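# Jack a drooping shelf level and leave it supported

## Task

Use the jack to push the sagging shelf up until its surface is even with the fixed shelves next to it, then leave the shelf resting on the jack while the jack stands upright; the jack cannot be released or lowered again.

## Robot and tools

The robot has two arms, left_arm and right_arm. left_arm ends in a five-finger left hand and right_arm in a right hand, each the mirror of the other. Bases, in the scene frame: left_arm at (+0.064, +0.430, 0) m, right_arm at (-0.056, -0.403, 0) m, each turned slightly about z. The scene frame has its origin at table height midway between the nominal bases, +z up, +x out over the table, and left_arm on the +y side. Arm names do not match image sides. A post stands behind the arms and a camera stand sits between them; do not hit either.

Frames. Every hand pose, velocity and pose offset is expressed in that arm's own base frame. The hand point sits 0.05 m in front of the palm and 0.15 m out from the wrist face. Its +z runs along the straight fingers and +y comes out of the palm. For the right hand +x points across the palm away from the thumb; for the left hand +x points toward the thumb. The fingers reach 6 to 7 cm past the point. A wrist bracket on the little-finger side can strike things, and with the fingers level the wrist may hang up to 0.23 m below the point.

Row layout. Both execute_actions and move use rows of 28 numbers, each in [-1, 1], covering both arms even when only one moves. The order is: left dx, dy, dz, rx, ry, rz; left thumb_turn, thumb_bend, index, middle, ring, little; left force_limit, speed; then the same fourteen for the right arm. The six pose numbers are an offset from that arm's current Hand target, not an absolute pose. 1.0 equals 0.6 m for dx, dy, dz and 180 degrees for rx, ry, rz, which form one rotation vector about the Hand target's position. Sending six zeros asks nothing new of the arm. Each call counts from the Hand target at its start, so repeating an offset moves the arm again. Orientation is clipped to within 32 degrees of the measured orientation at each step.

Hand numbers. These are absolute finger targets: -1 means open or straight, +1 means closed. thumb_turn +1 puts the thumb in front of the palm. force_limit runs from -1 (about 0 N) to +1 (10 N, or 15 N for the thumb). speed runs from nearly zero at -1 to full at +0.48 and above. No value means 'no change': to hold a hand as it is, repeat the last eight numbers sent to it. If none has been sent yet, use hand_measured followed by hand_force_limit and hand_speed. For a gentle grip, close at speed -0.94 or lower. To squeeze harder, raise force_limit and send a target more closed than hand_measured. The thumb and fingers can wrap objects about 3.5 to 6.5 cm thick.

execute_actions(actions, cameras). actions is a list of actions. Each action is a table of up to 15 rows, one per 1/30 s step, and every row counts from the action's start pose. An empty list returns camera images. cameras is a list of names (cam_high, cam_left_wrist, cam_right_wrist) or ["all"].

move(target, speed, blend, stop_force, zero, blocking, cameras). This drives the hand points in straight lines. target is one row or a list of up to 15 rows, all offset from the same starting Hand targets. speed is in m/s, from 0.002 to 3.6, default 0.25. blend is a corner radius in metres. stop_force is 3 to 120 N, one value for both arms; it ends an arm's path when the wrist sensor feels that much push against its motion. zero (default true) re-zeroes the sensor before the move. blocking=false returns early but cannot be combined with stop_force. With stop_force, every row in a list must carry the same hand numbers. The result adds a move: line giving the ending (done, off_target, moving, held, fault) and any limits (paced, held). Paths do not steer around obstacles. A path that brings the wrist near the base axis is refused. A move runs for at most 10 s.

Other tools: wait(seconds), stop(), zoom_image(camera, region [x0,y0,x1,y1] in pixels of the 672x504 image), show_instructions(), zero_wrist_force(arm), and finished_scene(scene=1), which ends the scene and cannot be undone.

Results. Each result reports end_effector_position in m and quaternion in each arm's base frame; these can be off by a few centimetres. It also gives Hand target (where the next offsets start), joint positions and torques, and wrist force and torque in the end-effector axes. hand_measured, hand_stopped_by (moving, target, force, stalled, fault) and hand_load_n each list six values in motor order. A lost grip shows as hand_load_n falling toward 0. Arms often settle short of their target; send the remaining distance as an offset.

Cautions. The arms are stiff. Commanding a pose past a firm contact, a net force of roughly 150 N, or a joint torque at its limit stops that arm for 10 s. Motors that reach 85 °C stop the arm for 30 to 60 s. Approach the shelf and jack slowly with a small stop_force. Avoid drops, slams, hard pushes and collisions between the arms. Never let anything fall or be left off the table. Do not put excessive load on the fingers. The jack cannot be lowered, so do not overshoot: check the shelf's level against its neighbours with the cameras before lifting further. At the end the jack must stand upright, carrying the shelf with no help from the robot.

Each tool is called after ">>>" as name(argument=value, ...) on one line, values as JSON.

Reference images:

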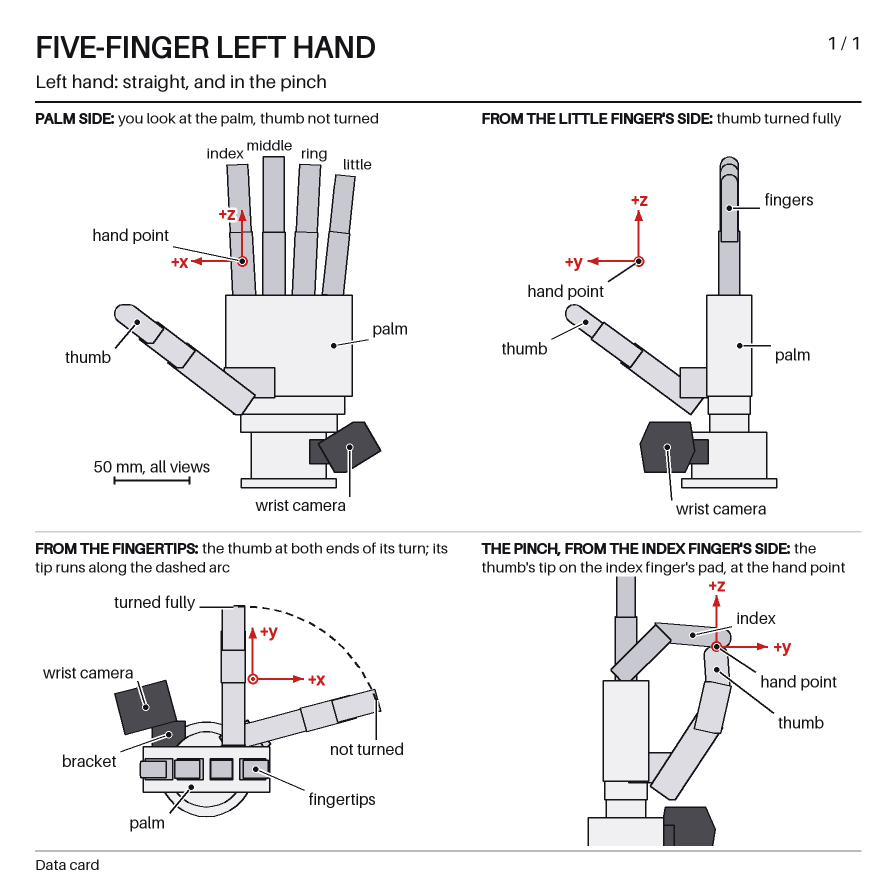

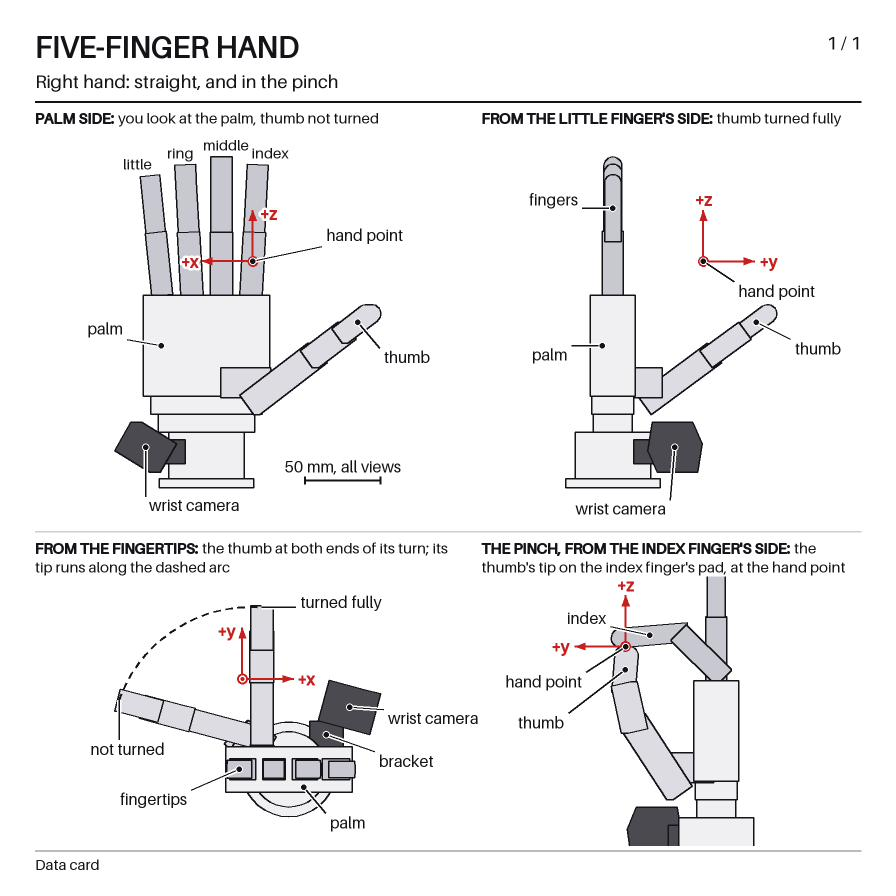

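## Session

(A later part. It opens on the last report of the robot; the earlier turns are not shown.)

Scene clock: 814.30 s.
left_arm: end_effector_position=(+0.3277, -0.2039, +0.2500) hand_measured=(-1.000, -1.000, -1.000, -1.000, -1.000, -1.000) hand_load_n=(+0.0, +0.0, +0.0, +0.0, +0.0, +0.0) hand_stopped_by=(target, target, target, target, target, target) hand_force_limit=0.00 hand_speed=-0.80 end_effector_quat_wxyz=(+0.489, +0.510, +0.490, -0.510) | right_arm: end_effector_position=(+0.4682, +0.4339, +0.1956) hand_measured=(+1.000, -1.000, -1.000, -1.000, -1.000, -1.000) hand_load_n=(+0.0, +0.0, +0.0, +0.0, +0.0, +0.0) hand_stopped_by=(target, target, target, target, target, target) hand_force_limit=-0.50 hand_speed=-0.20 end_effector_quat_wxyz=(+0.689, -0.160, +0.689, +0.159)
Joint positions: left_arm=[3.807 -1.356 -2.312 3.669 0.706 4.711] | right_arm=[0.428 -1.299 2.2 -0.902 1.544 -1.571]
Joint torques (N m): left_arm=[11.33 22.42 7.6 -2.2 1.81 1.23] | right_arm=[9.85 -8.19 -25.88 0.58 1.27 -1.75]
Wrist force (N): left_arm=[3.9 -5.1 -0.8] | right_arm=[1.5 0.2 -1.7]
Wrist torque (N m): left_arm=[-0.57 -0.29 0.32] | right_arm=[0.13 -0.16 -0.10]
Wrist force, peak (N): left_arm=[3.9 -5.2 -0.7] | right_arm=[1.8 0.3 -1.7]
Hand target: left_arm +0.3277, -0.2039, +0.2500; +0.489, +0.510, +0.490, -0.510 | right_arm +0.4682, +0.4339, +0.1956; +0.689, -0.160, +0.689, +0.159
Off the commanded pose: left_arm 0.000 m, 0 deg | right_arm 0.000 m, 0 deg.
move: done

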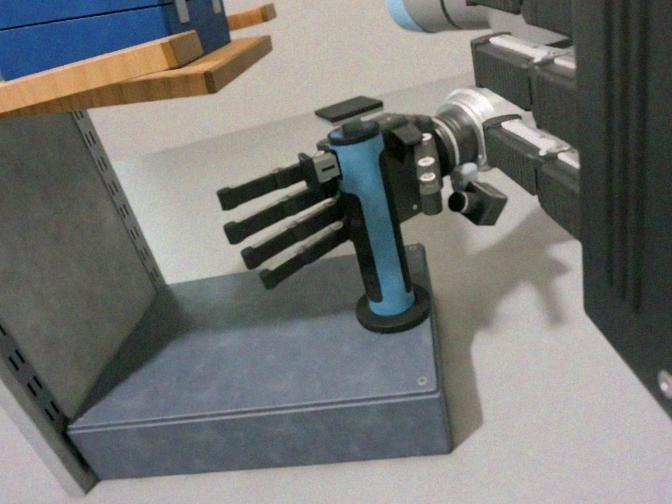

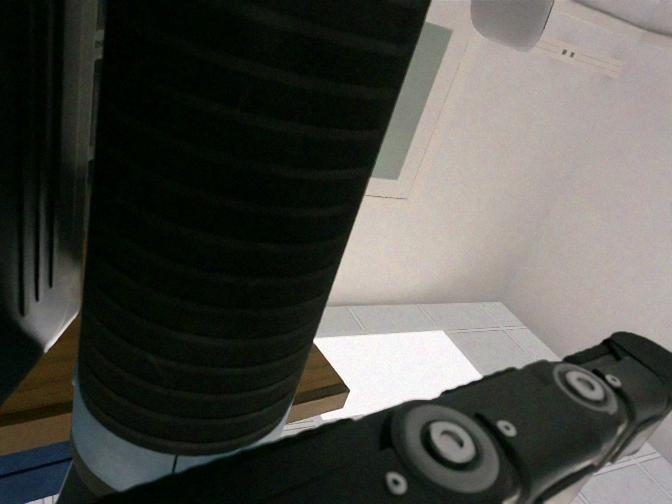

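>>> move(target=[0,0,0,0,0,0,-1,-1,-1,-1,-1,-1,0,-0.8,0,0,0,0,0,0,1,0.5,-1,0.3,0.3,0.3,-0.8,-0.8], cameras=["cam_left_wrist","cam_right_wrist"])

>>> zoom_image(camera="cam_left_wrist", region=[240, 60, 480, 360])

Scene clock: 867.33 s.
left_arm: end_effector_position=(+0.3277, -0.2039, +0.2500) hand_measured=(-1.000, -1.000, -1.000, -1.000, -1.000, -1.000) hand_load_n=(+0.0, +0.0, +0.0, +0.0, +0.0, +0.0) hand_stopped_by=(target, target, target, target, target, target) hand_force_limit=0.00 hand_speed=-0.80 end_effector_quat_wxyz=(+0.489, +0.510, +0.490, -0.510) | right_arm: end_effector_position=(+0.4682, +0.4339, +0.1956) hand_measured=(+1.000, -0.316, -1.000, +0.300, +0.300, +0.300) hand_load_n=(+0.0, +3.0, +0.0, +1.5, +0.0, +0.0) hand_stopped_by=(target, force, target, force, target, target) hand_force_limit=-0.80 hand_speed=-0.80 end_effector_quat_wxyz=(+0.689, -0.160, +0.689, +0.159)
Joint positions: left_arm=[3.807 -1.356 -2.312 3.669 0.706 4.711] | right_arm=[0.428 -1.299 2.2 -0.902 1.544 -1.571]
Joint torques (N m): left_arm=[10.7 22.09 7.47 -2.13 1.97 1] | right_arm=[9.82 -8.74 -25.41 0.47 -0.02 -1.27]
Wrist force (N): left_arm=[3.9 -4.9 -0.7] | right_arm=[1.5 0.2 -1.6]
Wrist torque (N m): left_arm=[-0.53 -0.28 0.32] | right_arm=[0.13 -0.17 -0.10]
Wrist force, peak (N): left_arm=[4.1 -5.0 -0.6] | right_arm=[1.5 0.2 -1.9]
Hand target: left_arm +0.3277, -0.2039, +0.2500; +0.489, +0.510, +0.490, -0.510 | right_arm +0.4682, +0.4339, +0.1956; +0.689, -0.160, +0.689, +0.159
Off the commanded pose: left_arm 0.000 m, 0 deg | right_arm 0.000 m, 0 deg.
move: done

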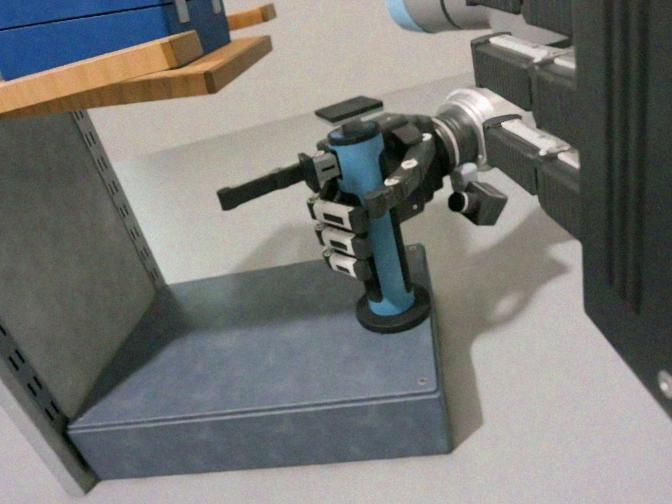

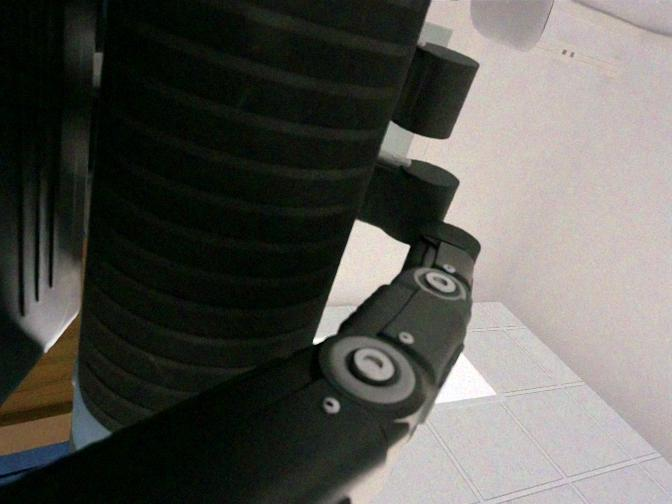

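Scaled by 1.680 from the camera's image (finer frame: 960x720).

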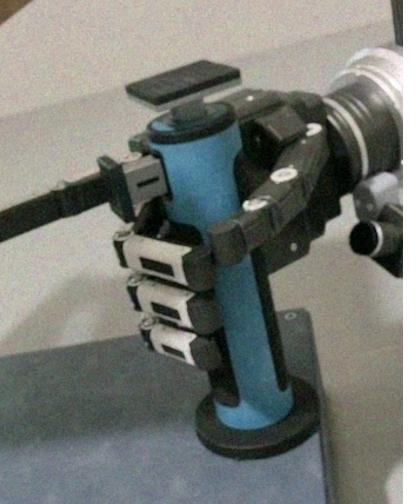

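>>> move(target=[[0,0,0,0,0,0,-1,-1,-1,-1,-1,-1,0,-0.8,0,0,0,0,0,0,1,-0.7,-1,0.3,0.3,0.3,-0.6,-0.7],[0,0,0,0,0,0,-1,-1,-1,-1,-1,-1,0,-0.8,0,0,0,0,0,0,1,-0.7,-1,0.95,0.95,0.95,-0.6,-0.8]], cameras=["cam_left_wrist","cam_right_wrist"])

>>> zoom_image(camera="cam_left_wrist", region=[240, 60, 480, 360])

Scene clock: 880.97 s.
left_arm: end_effector_position=(+0.3277, -0.2039, +0.2500) hand_measured=(-1.000, -1.000, -1.000, -1.000, -1.000, -1.000) hand_load_n=(+0.0, +0.0, +0.0, +0.0, +0.0, +0.0) hand_stopped_by=(target, target, target, target, target, target) hand_force_limit=0.00 hand_speed=-0.80 end_effector_quat_wxyz=(+0.489, +0.510, +0.490, -0.510) | right_arm: end_effector_position=(+0.4682, +0.4339, +0.1956) hand_measured=(+1.000, -0.700, -1.000, +0.834, +0.760, +0.668) hand_load_n=(-0.5, +0.0, +0.0, +1.0, +0.0, +0.0) hand_stopped_by=(target, target, target, force, force, force) hand_force_limit=-0.60 hand_speed=-0.80 end_effector_quat_wxyz=(+0.689, -0.160, +0.689, +0.159)
Joint positions: left_arm=[3.807 -1.356 -2.312 3.669 0.706 4.711] | right_arm=[0.428 -1.299 2.2 -0.902 1.544 -1.571]
Joint torques (N m): left_arm=[10.44 22.96 8.67 -2.26 2.04 0.98] | right_arm=[6.84 -8.7 -19.36 0.17 -0.59 -0.99]
Wrist force (N): left_arm=[3.8 -4.9 -0.9] | right_arm=[0.8 0.7 -0.9]
Wrist torque (N m): left_arm=[-0.53 -0.28 0.32] | right_arm=[0.13 -0.15 -0.08]
Wrist force, peak (N): left_arm=[3.9 -5.2 -0.9] | right_arm=[-0.8 2.4 0.0]
Hand target: left_arm +0.3277, -0.2039, +0.2500; +0.489, +0.510, +0.490, -0.510 | right_arm +0.4682, +0.4339, +0.1956; +0.689, -0.160, +0.689, +0.159
Off the commanded pose: left_arm 0.000 m, 0 deg | right_arm 0.000 m, 0 deg.
move: done

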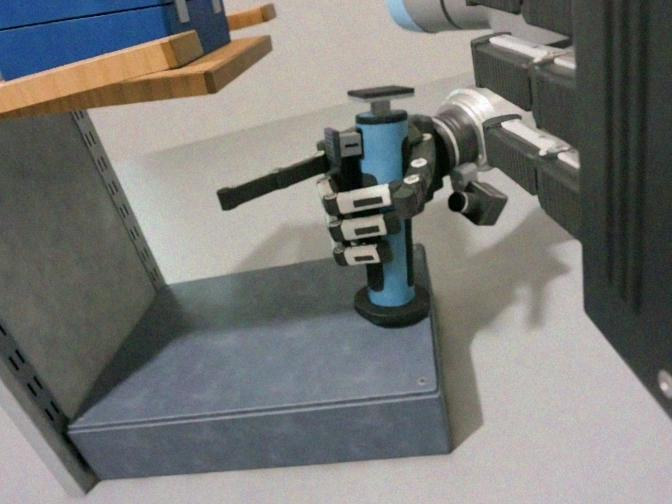

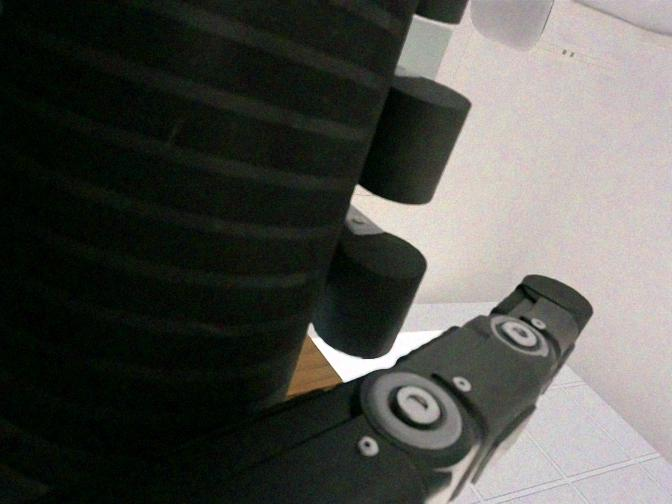

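Scaled by 1.680 from the camera's image (finer frame: 960x720).

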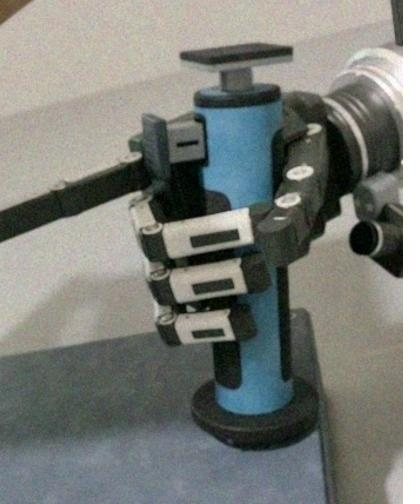

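>>> move(target=[[0,0,0,0,0,0,-1,-1,-1,-1,-1,-1,0,-0.8,0,0,0.008,0,0,0,1,-0.7,-1,0.9,0.9,0.9,-0.4,-0.8],[0,0,0,0,0,0,-1,-1,-1,-1,-1,-1,0,-0.8,0,0,0.008,0,0,0,1,0.5,-1,0.9,0.9,0.9,-0.4,-0.8]], speed=0.02, cameras=["cam_left_wrist","cam_right_wrist"])

>>> zoom_image(camera="cam_left_wrist", region=[240, 60, 480, 360])

Scene clock: 896.20 s.
left_arm: end_effector_position=(+0.3277, -0.2039, +0.2500) hand_measured=(-1.000, -1.000, -1.000, -1.000, -1.000, -1.000) hand_load_n=(+0.0, +0.0, +0.0, +0.0, +0.0, +0.0) hand_stopped_by=(target, target, target, target, target, target) hand_force_limit=0.00 hand_speed=-0.80 end_effector_quat_wxyz=(+0.489, +0.510, +0.490, -0.510) | right_arm: end_effector_position=(+0.4682, +0.4339, +0.2004) hand_measured=(+1.000, -0.610, -1.000, +0.850, +0.832, +0.832) hand_load_n=(+0.0, +5.0, +0.5, +0.0, +0.0, +5.0) hand_stopped_by=(target, force, target, force, force, force) hand_force_limit=-0.40 hand_speed=-0.80 end_effector_quat_wxyz=(+0.689, -0.160, +0.689, +0.159)
Joint positions: left_arm=[3.807 -1.356 -2.312 3.669 0.706 4.711] | right_arm=[0.428 -1.31 2.196 -0.887 1.544 -1.571]
Joint torques (N m): left_arm=[11.07 20.95 8.91 -2.09 2.06 0.95] | right_arm=[-4.02 -51.47 -28.01 0.03 -0.04 -0.47]
Wrist force (N): left_arm=[3.8 -4.9 -0.6] | right_arm=[5.6 0.3 -1.7]
Wrist torque (N m): left_arm=[-0.55 -0.27 0.31] | right_arm=[0.14 -0.45 0.03]
Wrist force, peak (N): left_arm=[4.0 -5.3 -0.7] | right_arm=[6.2 0.2 -1.9]
Hand target: left_arm +0.3277, -0.2039, +0.2500; +0.489, +0.510, +0.490, -0.510 | right_arm +0.4682, +0.4339, +0.2004; +0.689, -0.160, +0.689, +0.159
Off the commanded pose: left_arm 0.000 m, 0 deg | right_arm 0.000 m, 0 deg.
move: done

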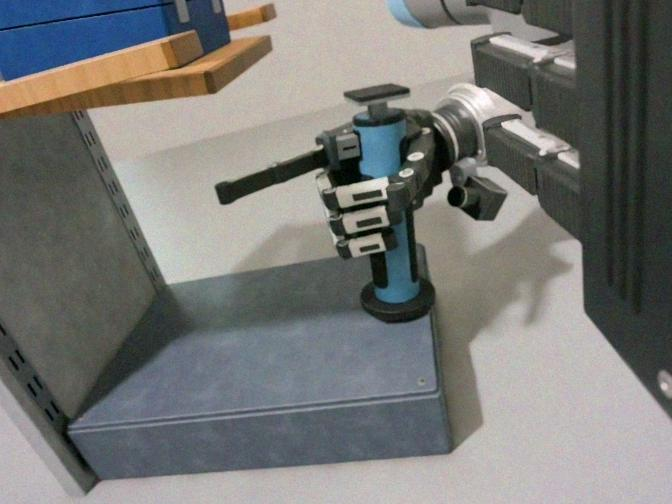

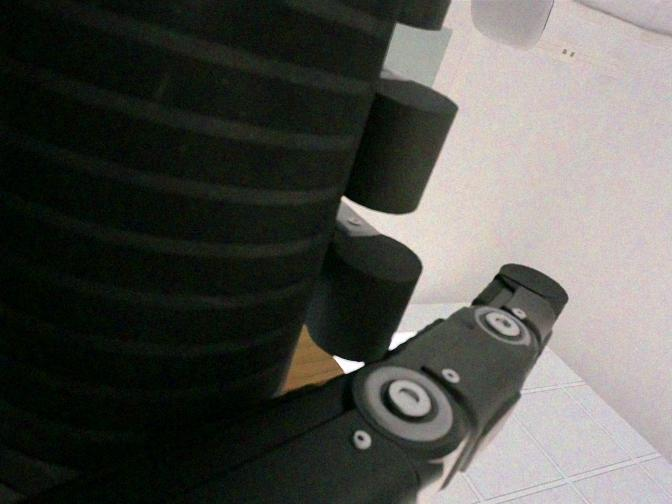

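Scaled by 1.680 from the camera's image (finer frame: 960x720).

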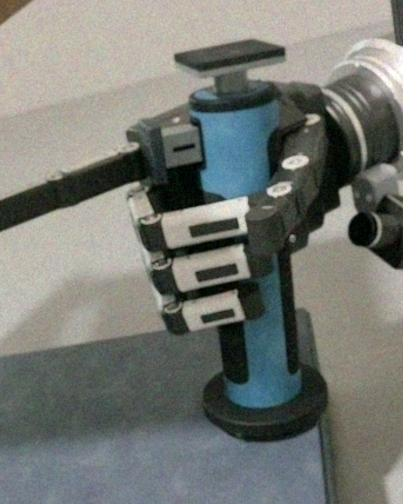

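>>> move(target=[0,0,0,0,0,0,-1,-1,-1,-1,-1,-1,0,-0.8,-0.0537,-0.0098,0,0,0,0.353,1,0.5,-1,0.9,0.9,0.9,-0.4,-0.8], speed=0.12, cameras=["all"])

>>> zoom_image(camera="cam_left_wrist", region=[200, 60, 500, 360])

Scene clock: 920.77 s.
left_arm: end_effector_position=(+0.3277, -0.2039, +0.2500) hand_measured=(-1.000, -1.000, -1.000, -1.000, -1.000, -1.000) hand_load_n=(+0.0, +0.0, +0.0, +0.0, +0.0, +0.0) hand_stopped_by=(target, target, target, target, target, target) hand_force_limit=0.00 hand_speed=-0.80 end_effector_quat_wxyz=(+0.489, +0.510, +0.490, -0.510) | right_arm: end_effector_position=(+0.4360, +0.4280, +0.2004) hand_measured=(+1.000, -0.610, -1.000, +0.850, +0.832, +0.832) hand_load_n=(+0.0, +4.5, +0.0, +0.0, +0.0, +5.0) hand_stopped_by=(target, force, target, force, force, force) hand_force_limit=-0.40 hand_speed=-0.80 end_effector_quat_wxyz=(+0.502, -0.498, +0.501, +0.498)
Joint positions: left_arm=[3.807 -1.356 -2.312 3.669 0.706 4.711] | right_arm=[0.088 -1.043 1.769 -0.734 0.095 -1.563]
Joint torques (N m): left_arm=[10.21 21.62 9.54 -1.98 1.98 0.81] | right_arm=[6.34 -18.6 -28.41 1.85 -1.4 -1.76]
Wrist force (N): left_arm=[3.7 -4.8 -0.6] | right_arm=[5.5 0.2 -2.0]
Wrist torque (N m): left_arm=[-0.53 -0.26 0.30] | right_arm=[0.15 -0.46 -0.02]
Wrist force, peak (N): left_arm=[3.9 -5.2 -0.7] | right_arm=[6.0 0.3 -2.5]
Hand target: left_arm +0.3277, -0.2039, +0.2500; +0.489, +0.510, +0.490, -0.510 | right_arm +0.4360, +0.4280, +0.2004; +0.502, -0.498, +0.501, +0.498
Off the commanded pose: left_arm 0.000 m, 0 deg | right_arm 0.000 m, 0 deg.
move: done

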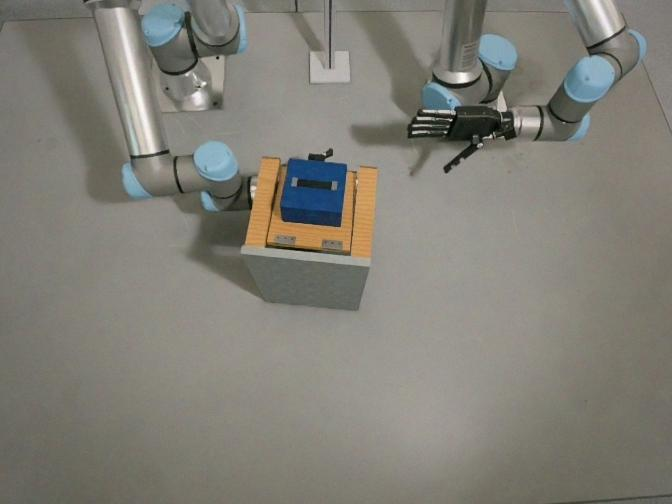

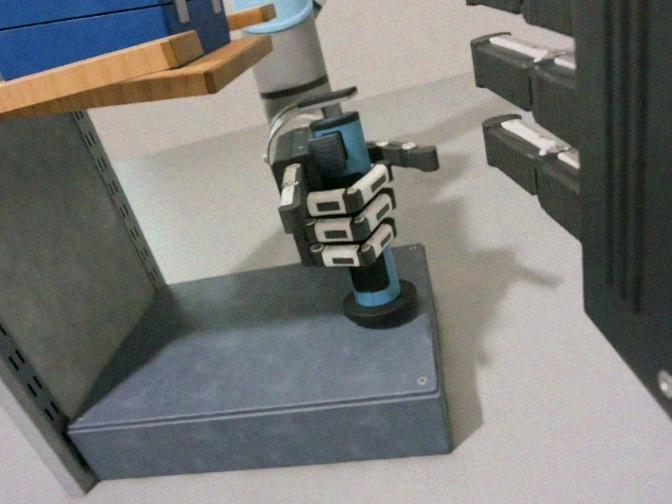

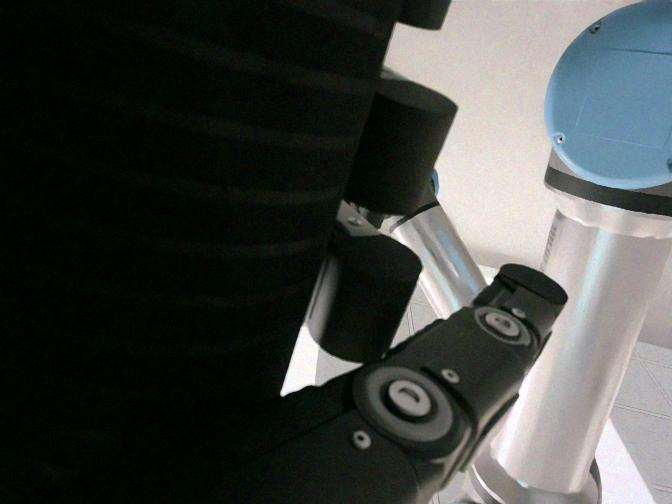

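Scaled by 1.680 from the camera's image (finer frame: 960x720).

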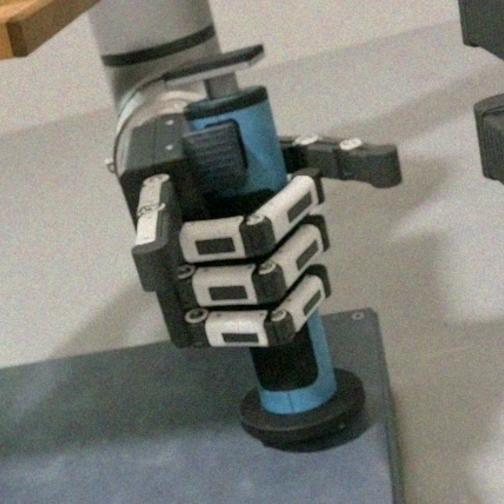

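>>> move(target=[0,0,0,0,0,0,-1,-1,-1,-1,-1,-1,0,-0.8,0,0,-0.02,0,0,0,1,0.5,-1,0.9,0.9,0.9,-0.4,-0.8], speed=0.01, stop_force=3, cameras=["cam_left_wrist"])

>>> zoom_image(camera="cam_left_wrist", region=[200, 60, 500, 360])

Scene clock: 935.17 s.
left_arm: end_effector_position=(+0.3277, -0.2039, +0.2500) hand_measured=(-1.000, -1.000, -1.000, -1.000, -1.000, -1.000) hand_load_n=(+0.5, +0.0, -0.5, +0.0, +0.0, +0.0) hand_stopped_by=(target, target, target, target, target, target) hand_force_limit=0.00 hand_speed=-0.80 end_effector_quat_wxyz=(+0.489, +0.510, +0.490, -0.510) | right_arm: end_effector_position=(+0.4360, +0.4280, +0.1960) hand_measured=(+1.000, -0.610, -1.000, +0.850, +0.832, +0.832) hand_load_n=(+0.0, +4.5, +0.0, +0.0, +0.0, +5.0) hand_stopped_by=(target, force, target, force, force, force) hand_force_limit=-0.40 hand_speed=-0.80 end_effector_quat_wxyz=(+0.502, -0.498, +0.501, +0.498)
Joint positions: left_arm=[3.807 -1.356 -2.312 3.669 0.706 4.711] | right_arm=[0.088 -1.035 1.771 -0.741 0.095 -1.566]
Joint torques (N m): left_arm=[9.57 20.95 9.45 -1.92 1.89 0.74] | right_arm=[4.28 -65.71 -20.14 1.4 -1.36 1.31]
Wrist force (N): left_arm=[3.6 -4.8 -0.5] | right_arm=[2.4 -0.9 -1.4]
Wrist torque (N m): left_arm=[-0.55 -0.24 0.30] | right_arm=[0.02 -0.31 -0.24]
Wrist force, peak (N): left_arm=[3.9 -5.3 -0.6] | right_arm=[5.6 0.1 -2.1]
Hand target: left_arm +0.3277, -0.2039, +0.2500; +0.489, +0.510, +0.490, -0.510 | right_arm +0.4360, +0.4280, +0.1960; +0.502, -0.498, +0.501, +0.498 (not the last commanded pose)
Off the commanded pose: left_arm 0.000 m, 0 deg | right_arm 0.008 m, 0 deg.
move: contact (right_arm)

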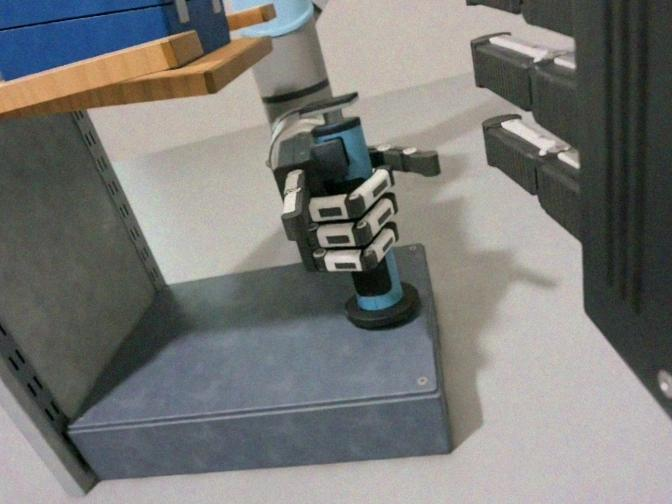

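Scaled by 1.680 from the camera's image (finer frame: 960x720).

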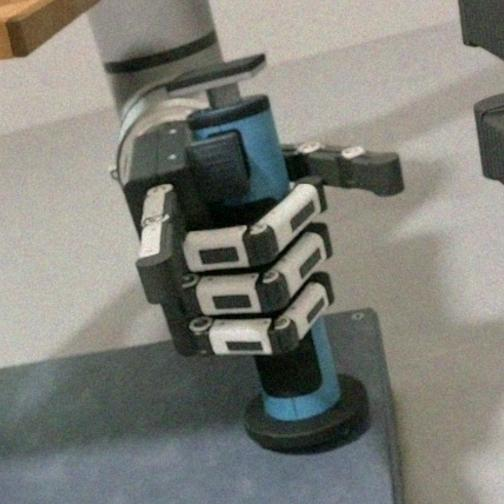

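>>> move(target=[[0,0,0,0,0,0,-1,-1,-1,-1,-1,-1,0,-0.8,0,0,0.006,0,0,0,1,0.5,-1,0.9,0.9,0.9,-0.4,-0.8],[0,0,0,0,0,0,-1,-1,-1,-1,-1,-1,0,-0.8,0,0.03,0.006,-0.045,0,0,1,0.5,-1,0.9,0.9,0.9,-0.4,-0.8]], speed=0.05, cameras=["cam_left_wrist"])

>>> move(target=[0,0,0,0,0,0,-1,-1,-1,-1,-1,-1,0,-0.8,0,0,-0.03,0,0,0,1,0.5,-1,0.9,0.9,0.9,-0.4,-0.8], speed=0.01, stop_force=3, cameras=["cam_left_wrist"])

>>> zoom_image(camera="cam_left_wrist", region=[200, 60, 500, 360])

Scene clock: 975.13 s.
left_arm: end_effector_position=(+0.3277, -0.2039, +0.2500) hand_measured=(-1.000, -1.000, -1.000, -1.000, -1.000, -1.000) hand_load_n=(-0.5, +0.0, +0.0, +0.0, +0.0, +0.0) hand_stopped_by=(target, target, target, target, target, target) hand_force_limit=0.00 hand_speed=-0.80 end_effector_quat_wxyz=(+0.489, +0.510, +0.490, -0.510) | right_arm: end_effector_position=(+0.4360, +0.4461, +0.1996) hand_measured=(+1.000, -0.610, -1.000, +0.850, +0.832, +0.832) hand_load_n=(+0.0, +4.5, +0.5, +0.0, +0.0, +5.0) hand_stopped_by=(target, force, target, force, force, force) hand_force_limit=-0.40 hand_speed=-0.80 end_effector_quat_wxyz=(-0.466, +0.532, -0.535, -0.462)
Joint positions: left_arm=[3.807 -1.356 -2.312 3.669 0.706 4.711] | right_arm=[0.119 -0.895 1.501 0.236 0.189 -2.405]
Joint torques (N m): left_arm=[9.32 20.88 10.16 -2.05 1.89 0.76] | right_arm=[10.08 -22.08 -27.63 3.99 -0.04 -1.96]
Wrist force (N): left_arm=[3.7 -4.9 -0.7] | right_arm=[5.2 0.3 -0.9]
Wrist torque (N m): left_arm=[-0.54 -0.25 0.31] | right_arm=[0.17 -0.44 0.14]
Wrist force, peak (N): left_arm=[4.0 -5.3 -0.5] | right_arm=[5.8 -1.4 -1.8]
Hand target: left_arm +0.3277, -0.2039, +0.2500; +0.489, +0.510, +0.490, -0.510 | right_arm +0.4360, +0.4460, +0.1996; -0.465, +0.533, -0.535, -0.462
Off the commanded pose: left_arm 0.000 m, 0 deg | right_arm 0.000 m, 0 deg.
move: done

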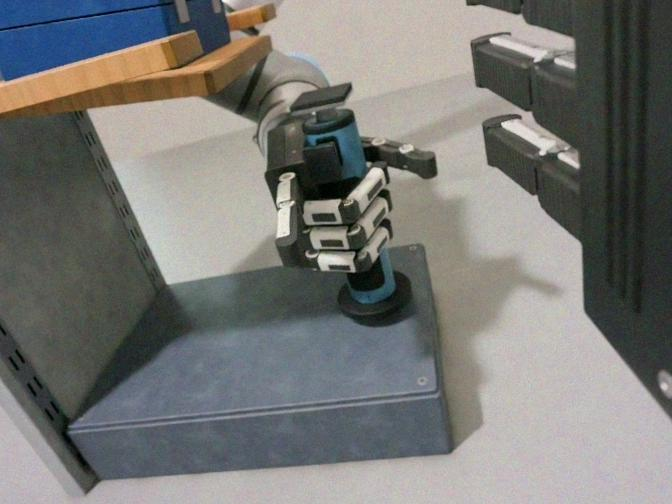

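Scene clock: 977.50 s.
left_arm: end_effector_position=(+0.3277, -0.2039, +0.2500) hand_measured=(-1.000, -1.000, -1.000, -1.000, -1.000, -1.000) hand_load_n=(+0.0, +0.0, +0.0, +0.0, +0.0, +0.0) hand_stopped_by=(target, target, target, target, target, target) hand_force_limit=0.00 hand_speed=-0.80 end_effector_quat_wxyz=(+0.489, +0.510, +0.490, -0.510) | right_arm: end_effector_position=(+0.4360, +0.4460, +0.1891) hand_measured=(+1.000, -0.610, -1.000, +0.850, +0.832, +0.832) hand_load_n=(+0.0, +4.5, +0.0, +0.0, +0.0, +5.0) hand_stopped_by=(target, force, target, force, force, force) hand_force_limit=-0.40 hand_speed=-0.80 end_effector_quat_wxyz=(-0.466, +0.532, -0.535, -0.462)
Joint positions: left_arm=[3.807 -1.356 -2.312 3.669 0.706 4.711] | right_arm=[0.119 -0.88 1.506 0.217 0.189 -2.407]
Joint torques (N m): left_arm=[9.2 19.5 9.89 -1.89 2 0.49] | right_arm=[5.44 -72.44 -20.04 3.89 0.03 0.88]
Wrist force (N): left_arm=[3.7 -5.0 -0.6] | right_arm=[1.9 0.0 -1.9]
Wrist torque (N m): left_arm=[-0.57 -0.26 0.31] | right_arm=[0.20 -0.22 -0.05]
Wrist force, peak (N): left_arm=[4.0 -5.0 -0.7] | right_arm=[-4.0 0.2 -3.8]
Hand target: left_arm +0.3277, -0.2039, +0.2500; +0.489, +0.510, +0.490, -0.510 | right_arm +0.4360, +0.4460, +0.1892; -0.466, +0.532, -0.535, -0.462 (not the last commanded pose)
Off the commanded pose: left_arm 0.000 m, 0 deg | right_arm 0.008 m, 0 deg.
move: contact (right_arm)

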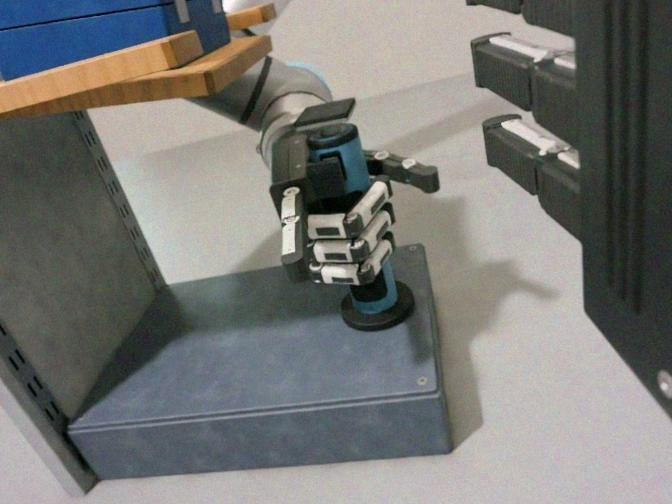

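Scaled by 1.680 from the camera's image (finer frame: 960x720).

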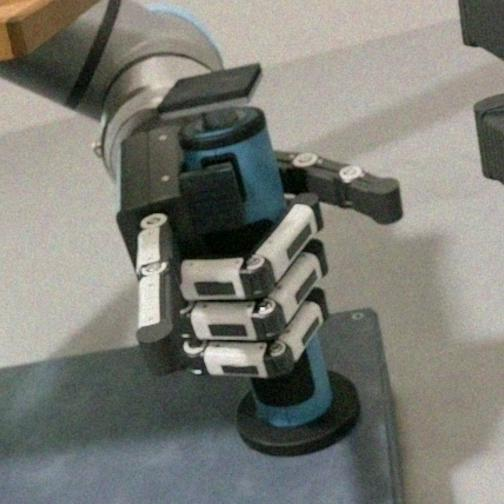

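>>> move(target=[0,0,0,0,0,0,-1,-1,-1,-1,-1,-1,0,-0.8,0,0,0,0,0,0,1,-1,-1,0.2,0.2,0.2,-0.4,-0.8], cameras=["cam_left_wrist","cam_right_wrist"])

>>> zoom_image(camera="cam_left_wrist", region=[200, 60, 500, 360])

Scene clock: 988.30 s.
left_arm: end_effector_position=(+0.3277, -0.2039, +0.2500) hand_measured=(-1.000, -1.000, -1.000, -1.000, -1.000, -1.000) hand_load_n=(+0.0, +0.0, +0.0, +0.0, +0.0, +0.0) hand_stopped_by=(target, target, target, target, target, target) hand_force_limit=0.00 hand_speed=-0.80 end_effector_quat_wxyz=(+0.489, +0.510, +0.490, -0.510) | right_arm: end_effector_position=(+0.4360, +0.4460, +0.1892) hand_measured=(+1.000, -1.000, -1.000, +0.200, +0.200, +0.200) hand_load_n=(+0.0, +0.0, +0.0, +0.0, +0.0, +0.0) hand_stopped_by=(target, target, target, target, target, target) hand_force_limit=-0.40 hand_speed=-0.80 end_effector_quat_wxyz=(-0.466, +0.532, -0.535, -0.462)
Joint positions: left_arm=[3.807 -1.356 -2.312 3.669 0.706 4.711] | right_arm=[0.119 -0.88 1.506 0.217 0.189 -2.407]
Joint torques (N m): left_arm=[10.51 20.41 10.13 -1.72 1.74 0.67] | right_arm=[5.78 -70.48 -19.81 2.42 -0.04 1.47]
Wrist force (N): left_arm=[3.9 -5.0 -0.6] | right_arm=[1.2 0.5 -1.7]
Wrist torque (N m): left_arm=[-0.57 -0.29 0.32] | right_arm=[0.21 -0.14 0.02]
Wrist force, peak (N): left_arm=[4.1 -5.1 -0.7] | right_arm=[1.9 0.0 -2.3]
Hand target: left_arm +0.3277, -0.2039, +0.2500; +0.489, +0.510, +0.490, -0.510 | right_arm +0.4360, +0.4460, +0.1892; -0.466, +0.532, -0.535, -0.462
Off the commanded pose: left_arm 0.000 m, 0 deg | right_arm 0.000 m, 0 deg.
move: done

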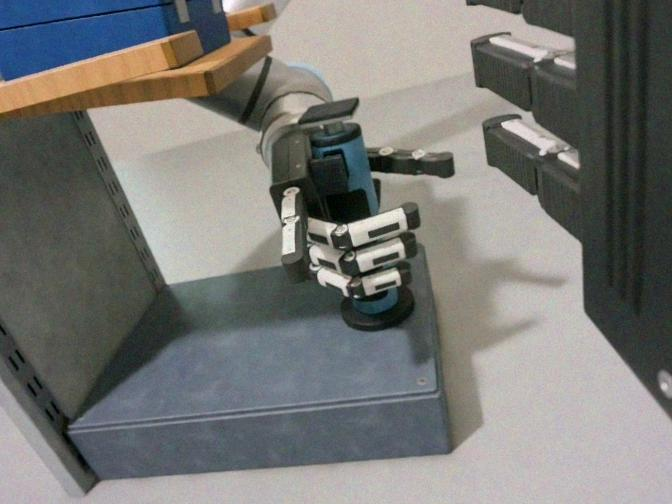

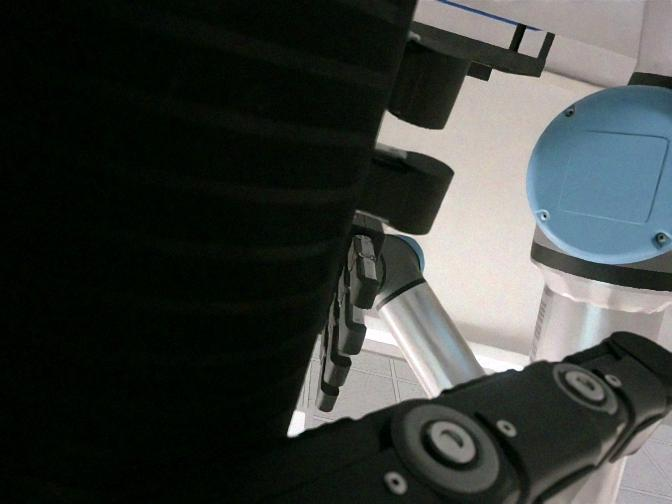

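Scaled by 1.680 from the camera's image (finer frame: 960x720).

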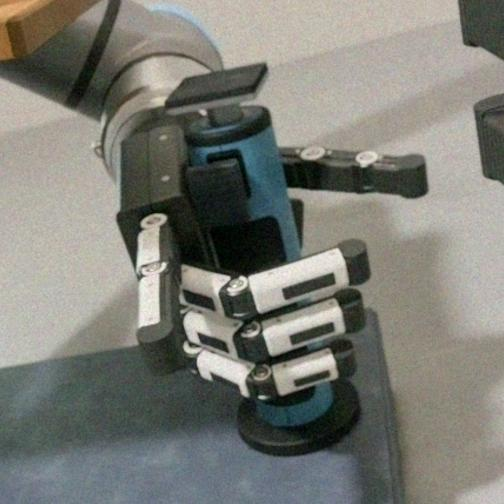

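>>> move(target=[[0,0,0,0,0,0,-1,-1,-1,-1,-1,-1,0,-0.8,0,0,0,0,0,0,1,-1,-1,-1,-1,-1,-0.4,-0.4],[0,0,0,0,0,0,-1,-1,-1,-1,-1,-1,0,-0.8,0,-0.24,0.015,0,0,0,1,-1,-1,-1,-1,-1,-0.4,-0.4]], speed=0.06, cameras=["cam_left_wrist","cam_right_wrist","cam_high"])

>>> zoom_image(camera="cam_left_wrist", region=[200, 60, 500, 360])

Scene clock: 1009.67 s.
left_arm: end_effector_position=(+0.3277, -0.2039, +0.2500) hand_measured=(-1.000, -1.000, -1.000, -1.000, -1.000, -1.000) hand_load_n=(+0.0, +0.0, +0.0, +0.0, +0.0, +0.0) hand_stopped_by=(target, target, target, target, target, target) hand_force_limit=0.00 hand_speed=-0.80 end_effector_quat_wxyz=(+0.489, +0.510, +0.490, -0.510) | right_arm: end_effector_position=(+0.4360, +0.3021, +0.1982) hand_measured=(+1.000, -1.000, -1.000, -1.000, -1.000, -1.000) hand_load_n=(+0.0, +0.0, +0.0, +0.0, +0.0, +0.0) hand_stopped_by=(target, target, target, target, target, target) hand_force_limit=-0.40 hand_speed=-0.40 end_effector_quat_wxyz=(-0.466, +0.532, -0.535, -0.462)
Joint positions: left_arm=[3.807 -1.356 -2.312 3.669 0.706 4.711] | right_arm=[-0.172 -0.732 1.683 1.478 0.216 -4.012]
Joint torques (N m): left_arm=[10.81 20.34 10.61 -1.91 1.82 0.42] | right_arm=[-8.34 -20.54 -0.6 3.9 0.4 -1.99]
Wrist force (N): left_arm=[3.6 -4.9 -0.7] | right_arm=[1.1 0.6 -1.6]
Wrist torque (N m): left_arm=[-0.54 -0.24 0.30] | right_arm=[0.24 -0.10 0.06]
Wrist force, peak (N): left_arm=[4.2 -5.2 -0.7] | right_arm=[-1.4 -4.0 -1.2]
Hand target: left_arm +0.3277, -0.2039, +0.2500; +0.489, +0.510, +0.490, -0.510 | right_arm +0.4360, +0.3020, +0.1982; -0.466, +0.532, -0.535, -0.462
Off the commanded pose: left_arm 0.000 m, 0 deg | right_arm 0.000 m, 0 deg.
move: done

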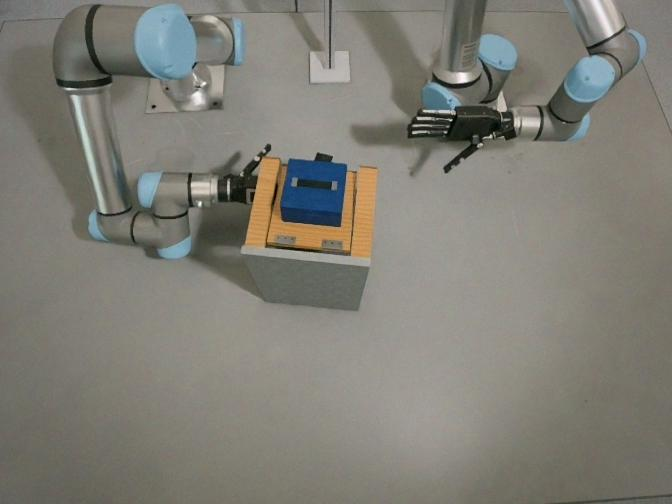

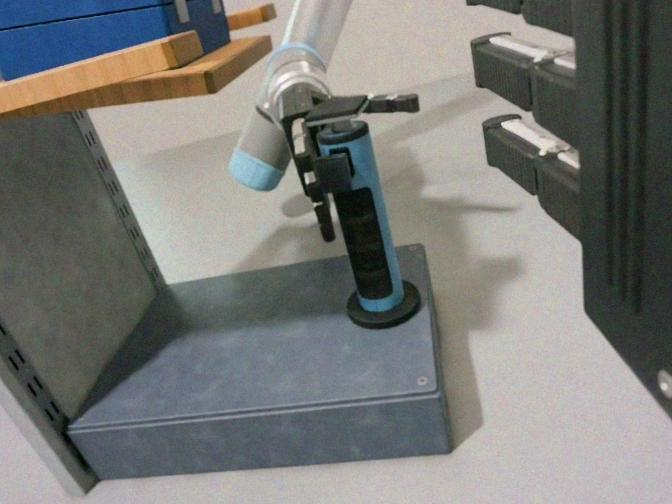

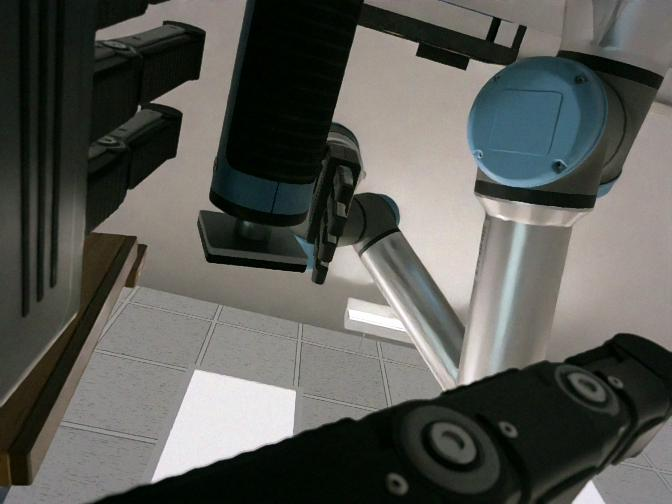

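Scaled by 1.680 from the camera's image (finer frame: 960x720).

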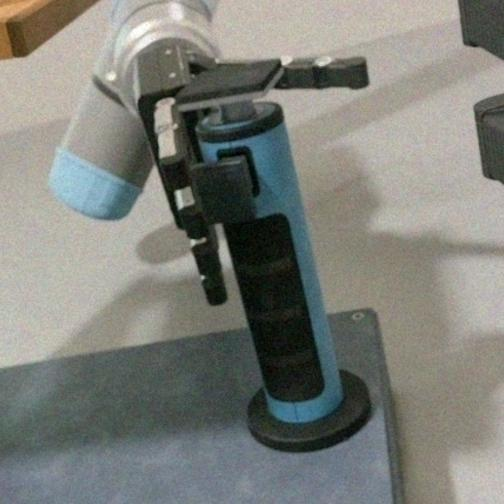

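>>> move(target=[[0,0,0,0,0,0,-1,-1,-1,-1,-1,-1,0,-0.8,-0.01,-0.0535,0.02,0.0331,-0.0390,-0.5523,1,-1,-1,-1,-1,-1,-0.4,-0.4],[0,0,0,0,0,0,-1,-1,-1,-1,-1,-1,0,-0.8,0.0093,0.0348,0.02,0.0331,-0.0390,-0.5523,1,-1,-1,-1,-1,-1,-0.4,-0.4]], speed=[0.2,0.06], cameras=["cam_left_wrist","cam_right_wrist"])

>>> zoom_image(camera="cam_right_wrist", region=[340, 100, 672, 432])

>>> zoom_image(camera="cam_left_wrist", region=[200, 60, 500, 360])

Scene clock: 1046.50 s.
left_arm: end_effector_position=(+0.3277, -0.2039, +0.2500) hand_measured=(-1.000, -1.000, -1.000, -1.000, -1.000, -1.000) hand_load_n=(+0.0, +0.0, +0.0, +0.0, +0.0, +0.0) hand_stopped_by=(target, target, target, target, target, target) hand_force_limit=0.00 hand_speed=-0.80 end_effector_quat_wxyz=(+0.489, +0.510, +0.490, -0.510) | right_arm: end_effector_position=(+0.4415, +0.3229, +0.2101) hand_measured=(+1.000, -1.000, -1.000, -1.000, -1.000, -1.000) hand_load_n=(+0.0, +0.0, +0.0, +0.0, +0.0, +0.0) hand_stopped_by=(target, target, target, target, target, target) hand_force_limit=-0.40 hand_speed=-0.40 end_effector_quat_wxyz=(+0.705, +0.061, +0.704, -0.062)
Joint positions: left_arm=[3.807 -1.356 -2.312 3.669 0.706 4.711] | right_arm=[0.648 -1.379 2.254 -0.875 2.393 -1.572]
Joint torques (N m): left_arm=[9.29 19.21 11.17 -2 2 0.21] | right_arm=[10 -5.15 -25.27 0.78 1.16 1.59]
Wrist force (N): left_arm=[3.6 -4.9 -0.6] | right_arm=[1.0 0.2 -2.2]
Wrist torque (N m): left_arm=[-0.55 -0.24 0.31] | right_arm=[0.15 -0.05 -0.11]
Wrist force, peak (N): left_arm=[3.9 -5.3 -0.5] | right_arm=[1.1 -1.3 -2.2]
Hand target: left_arm +0.3277, -0.2039, +0.2500; +0.489, +0.510, +0.490, -0.510 | right_arm +0.4416, +0.3229, +0.2102; +0.705, +0.061, +0.704, -0.062
Off the commanded pose: left_arm 0.000 m, 0 deg | right_arm 0.000 m, 0 deg.
move: done

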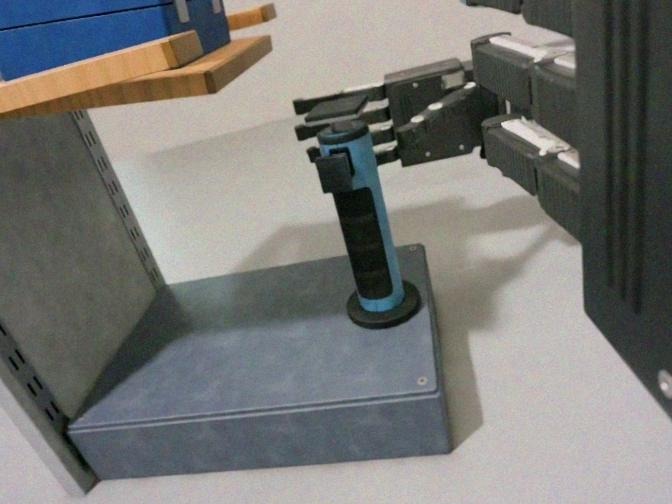

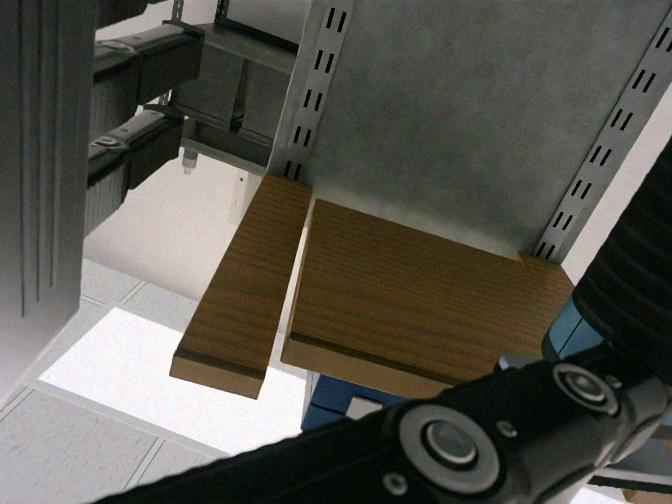

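Scaled by 1.518 from the camera's image (finer frame: 960x720).

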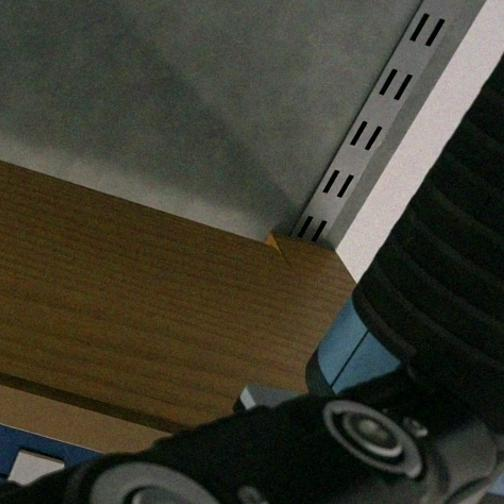

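Scaled by 1.680 from the camera's image (finer frame: 960x720).

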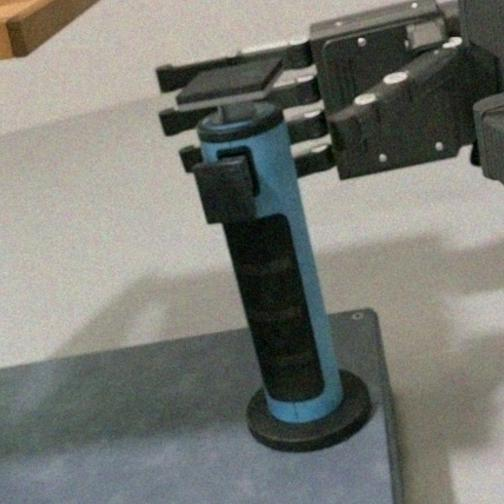

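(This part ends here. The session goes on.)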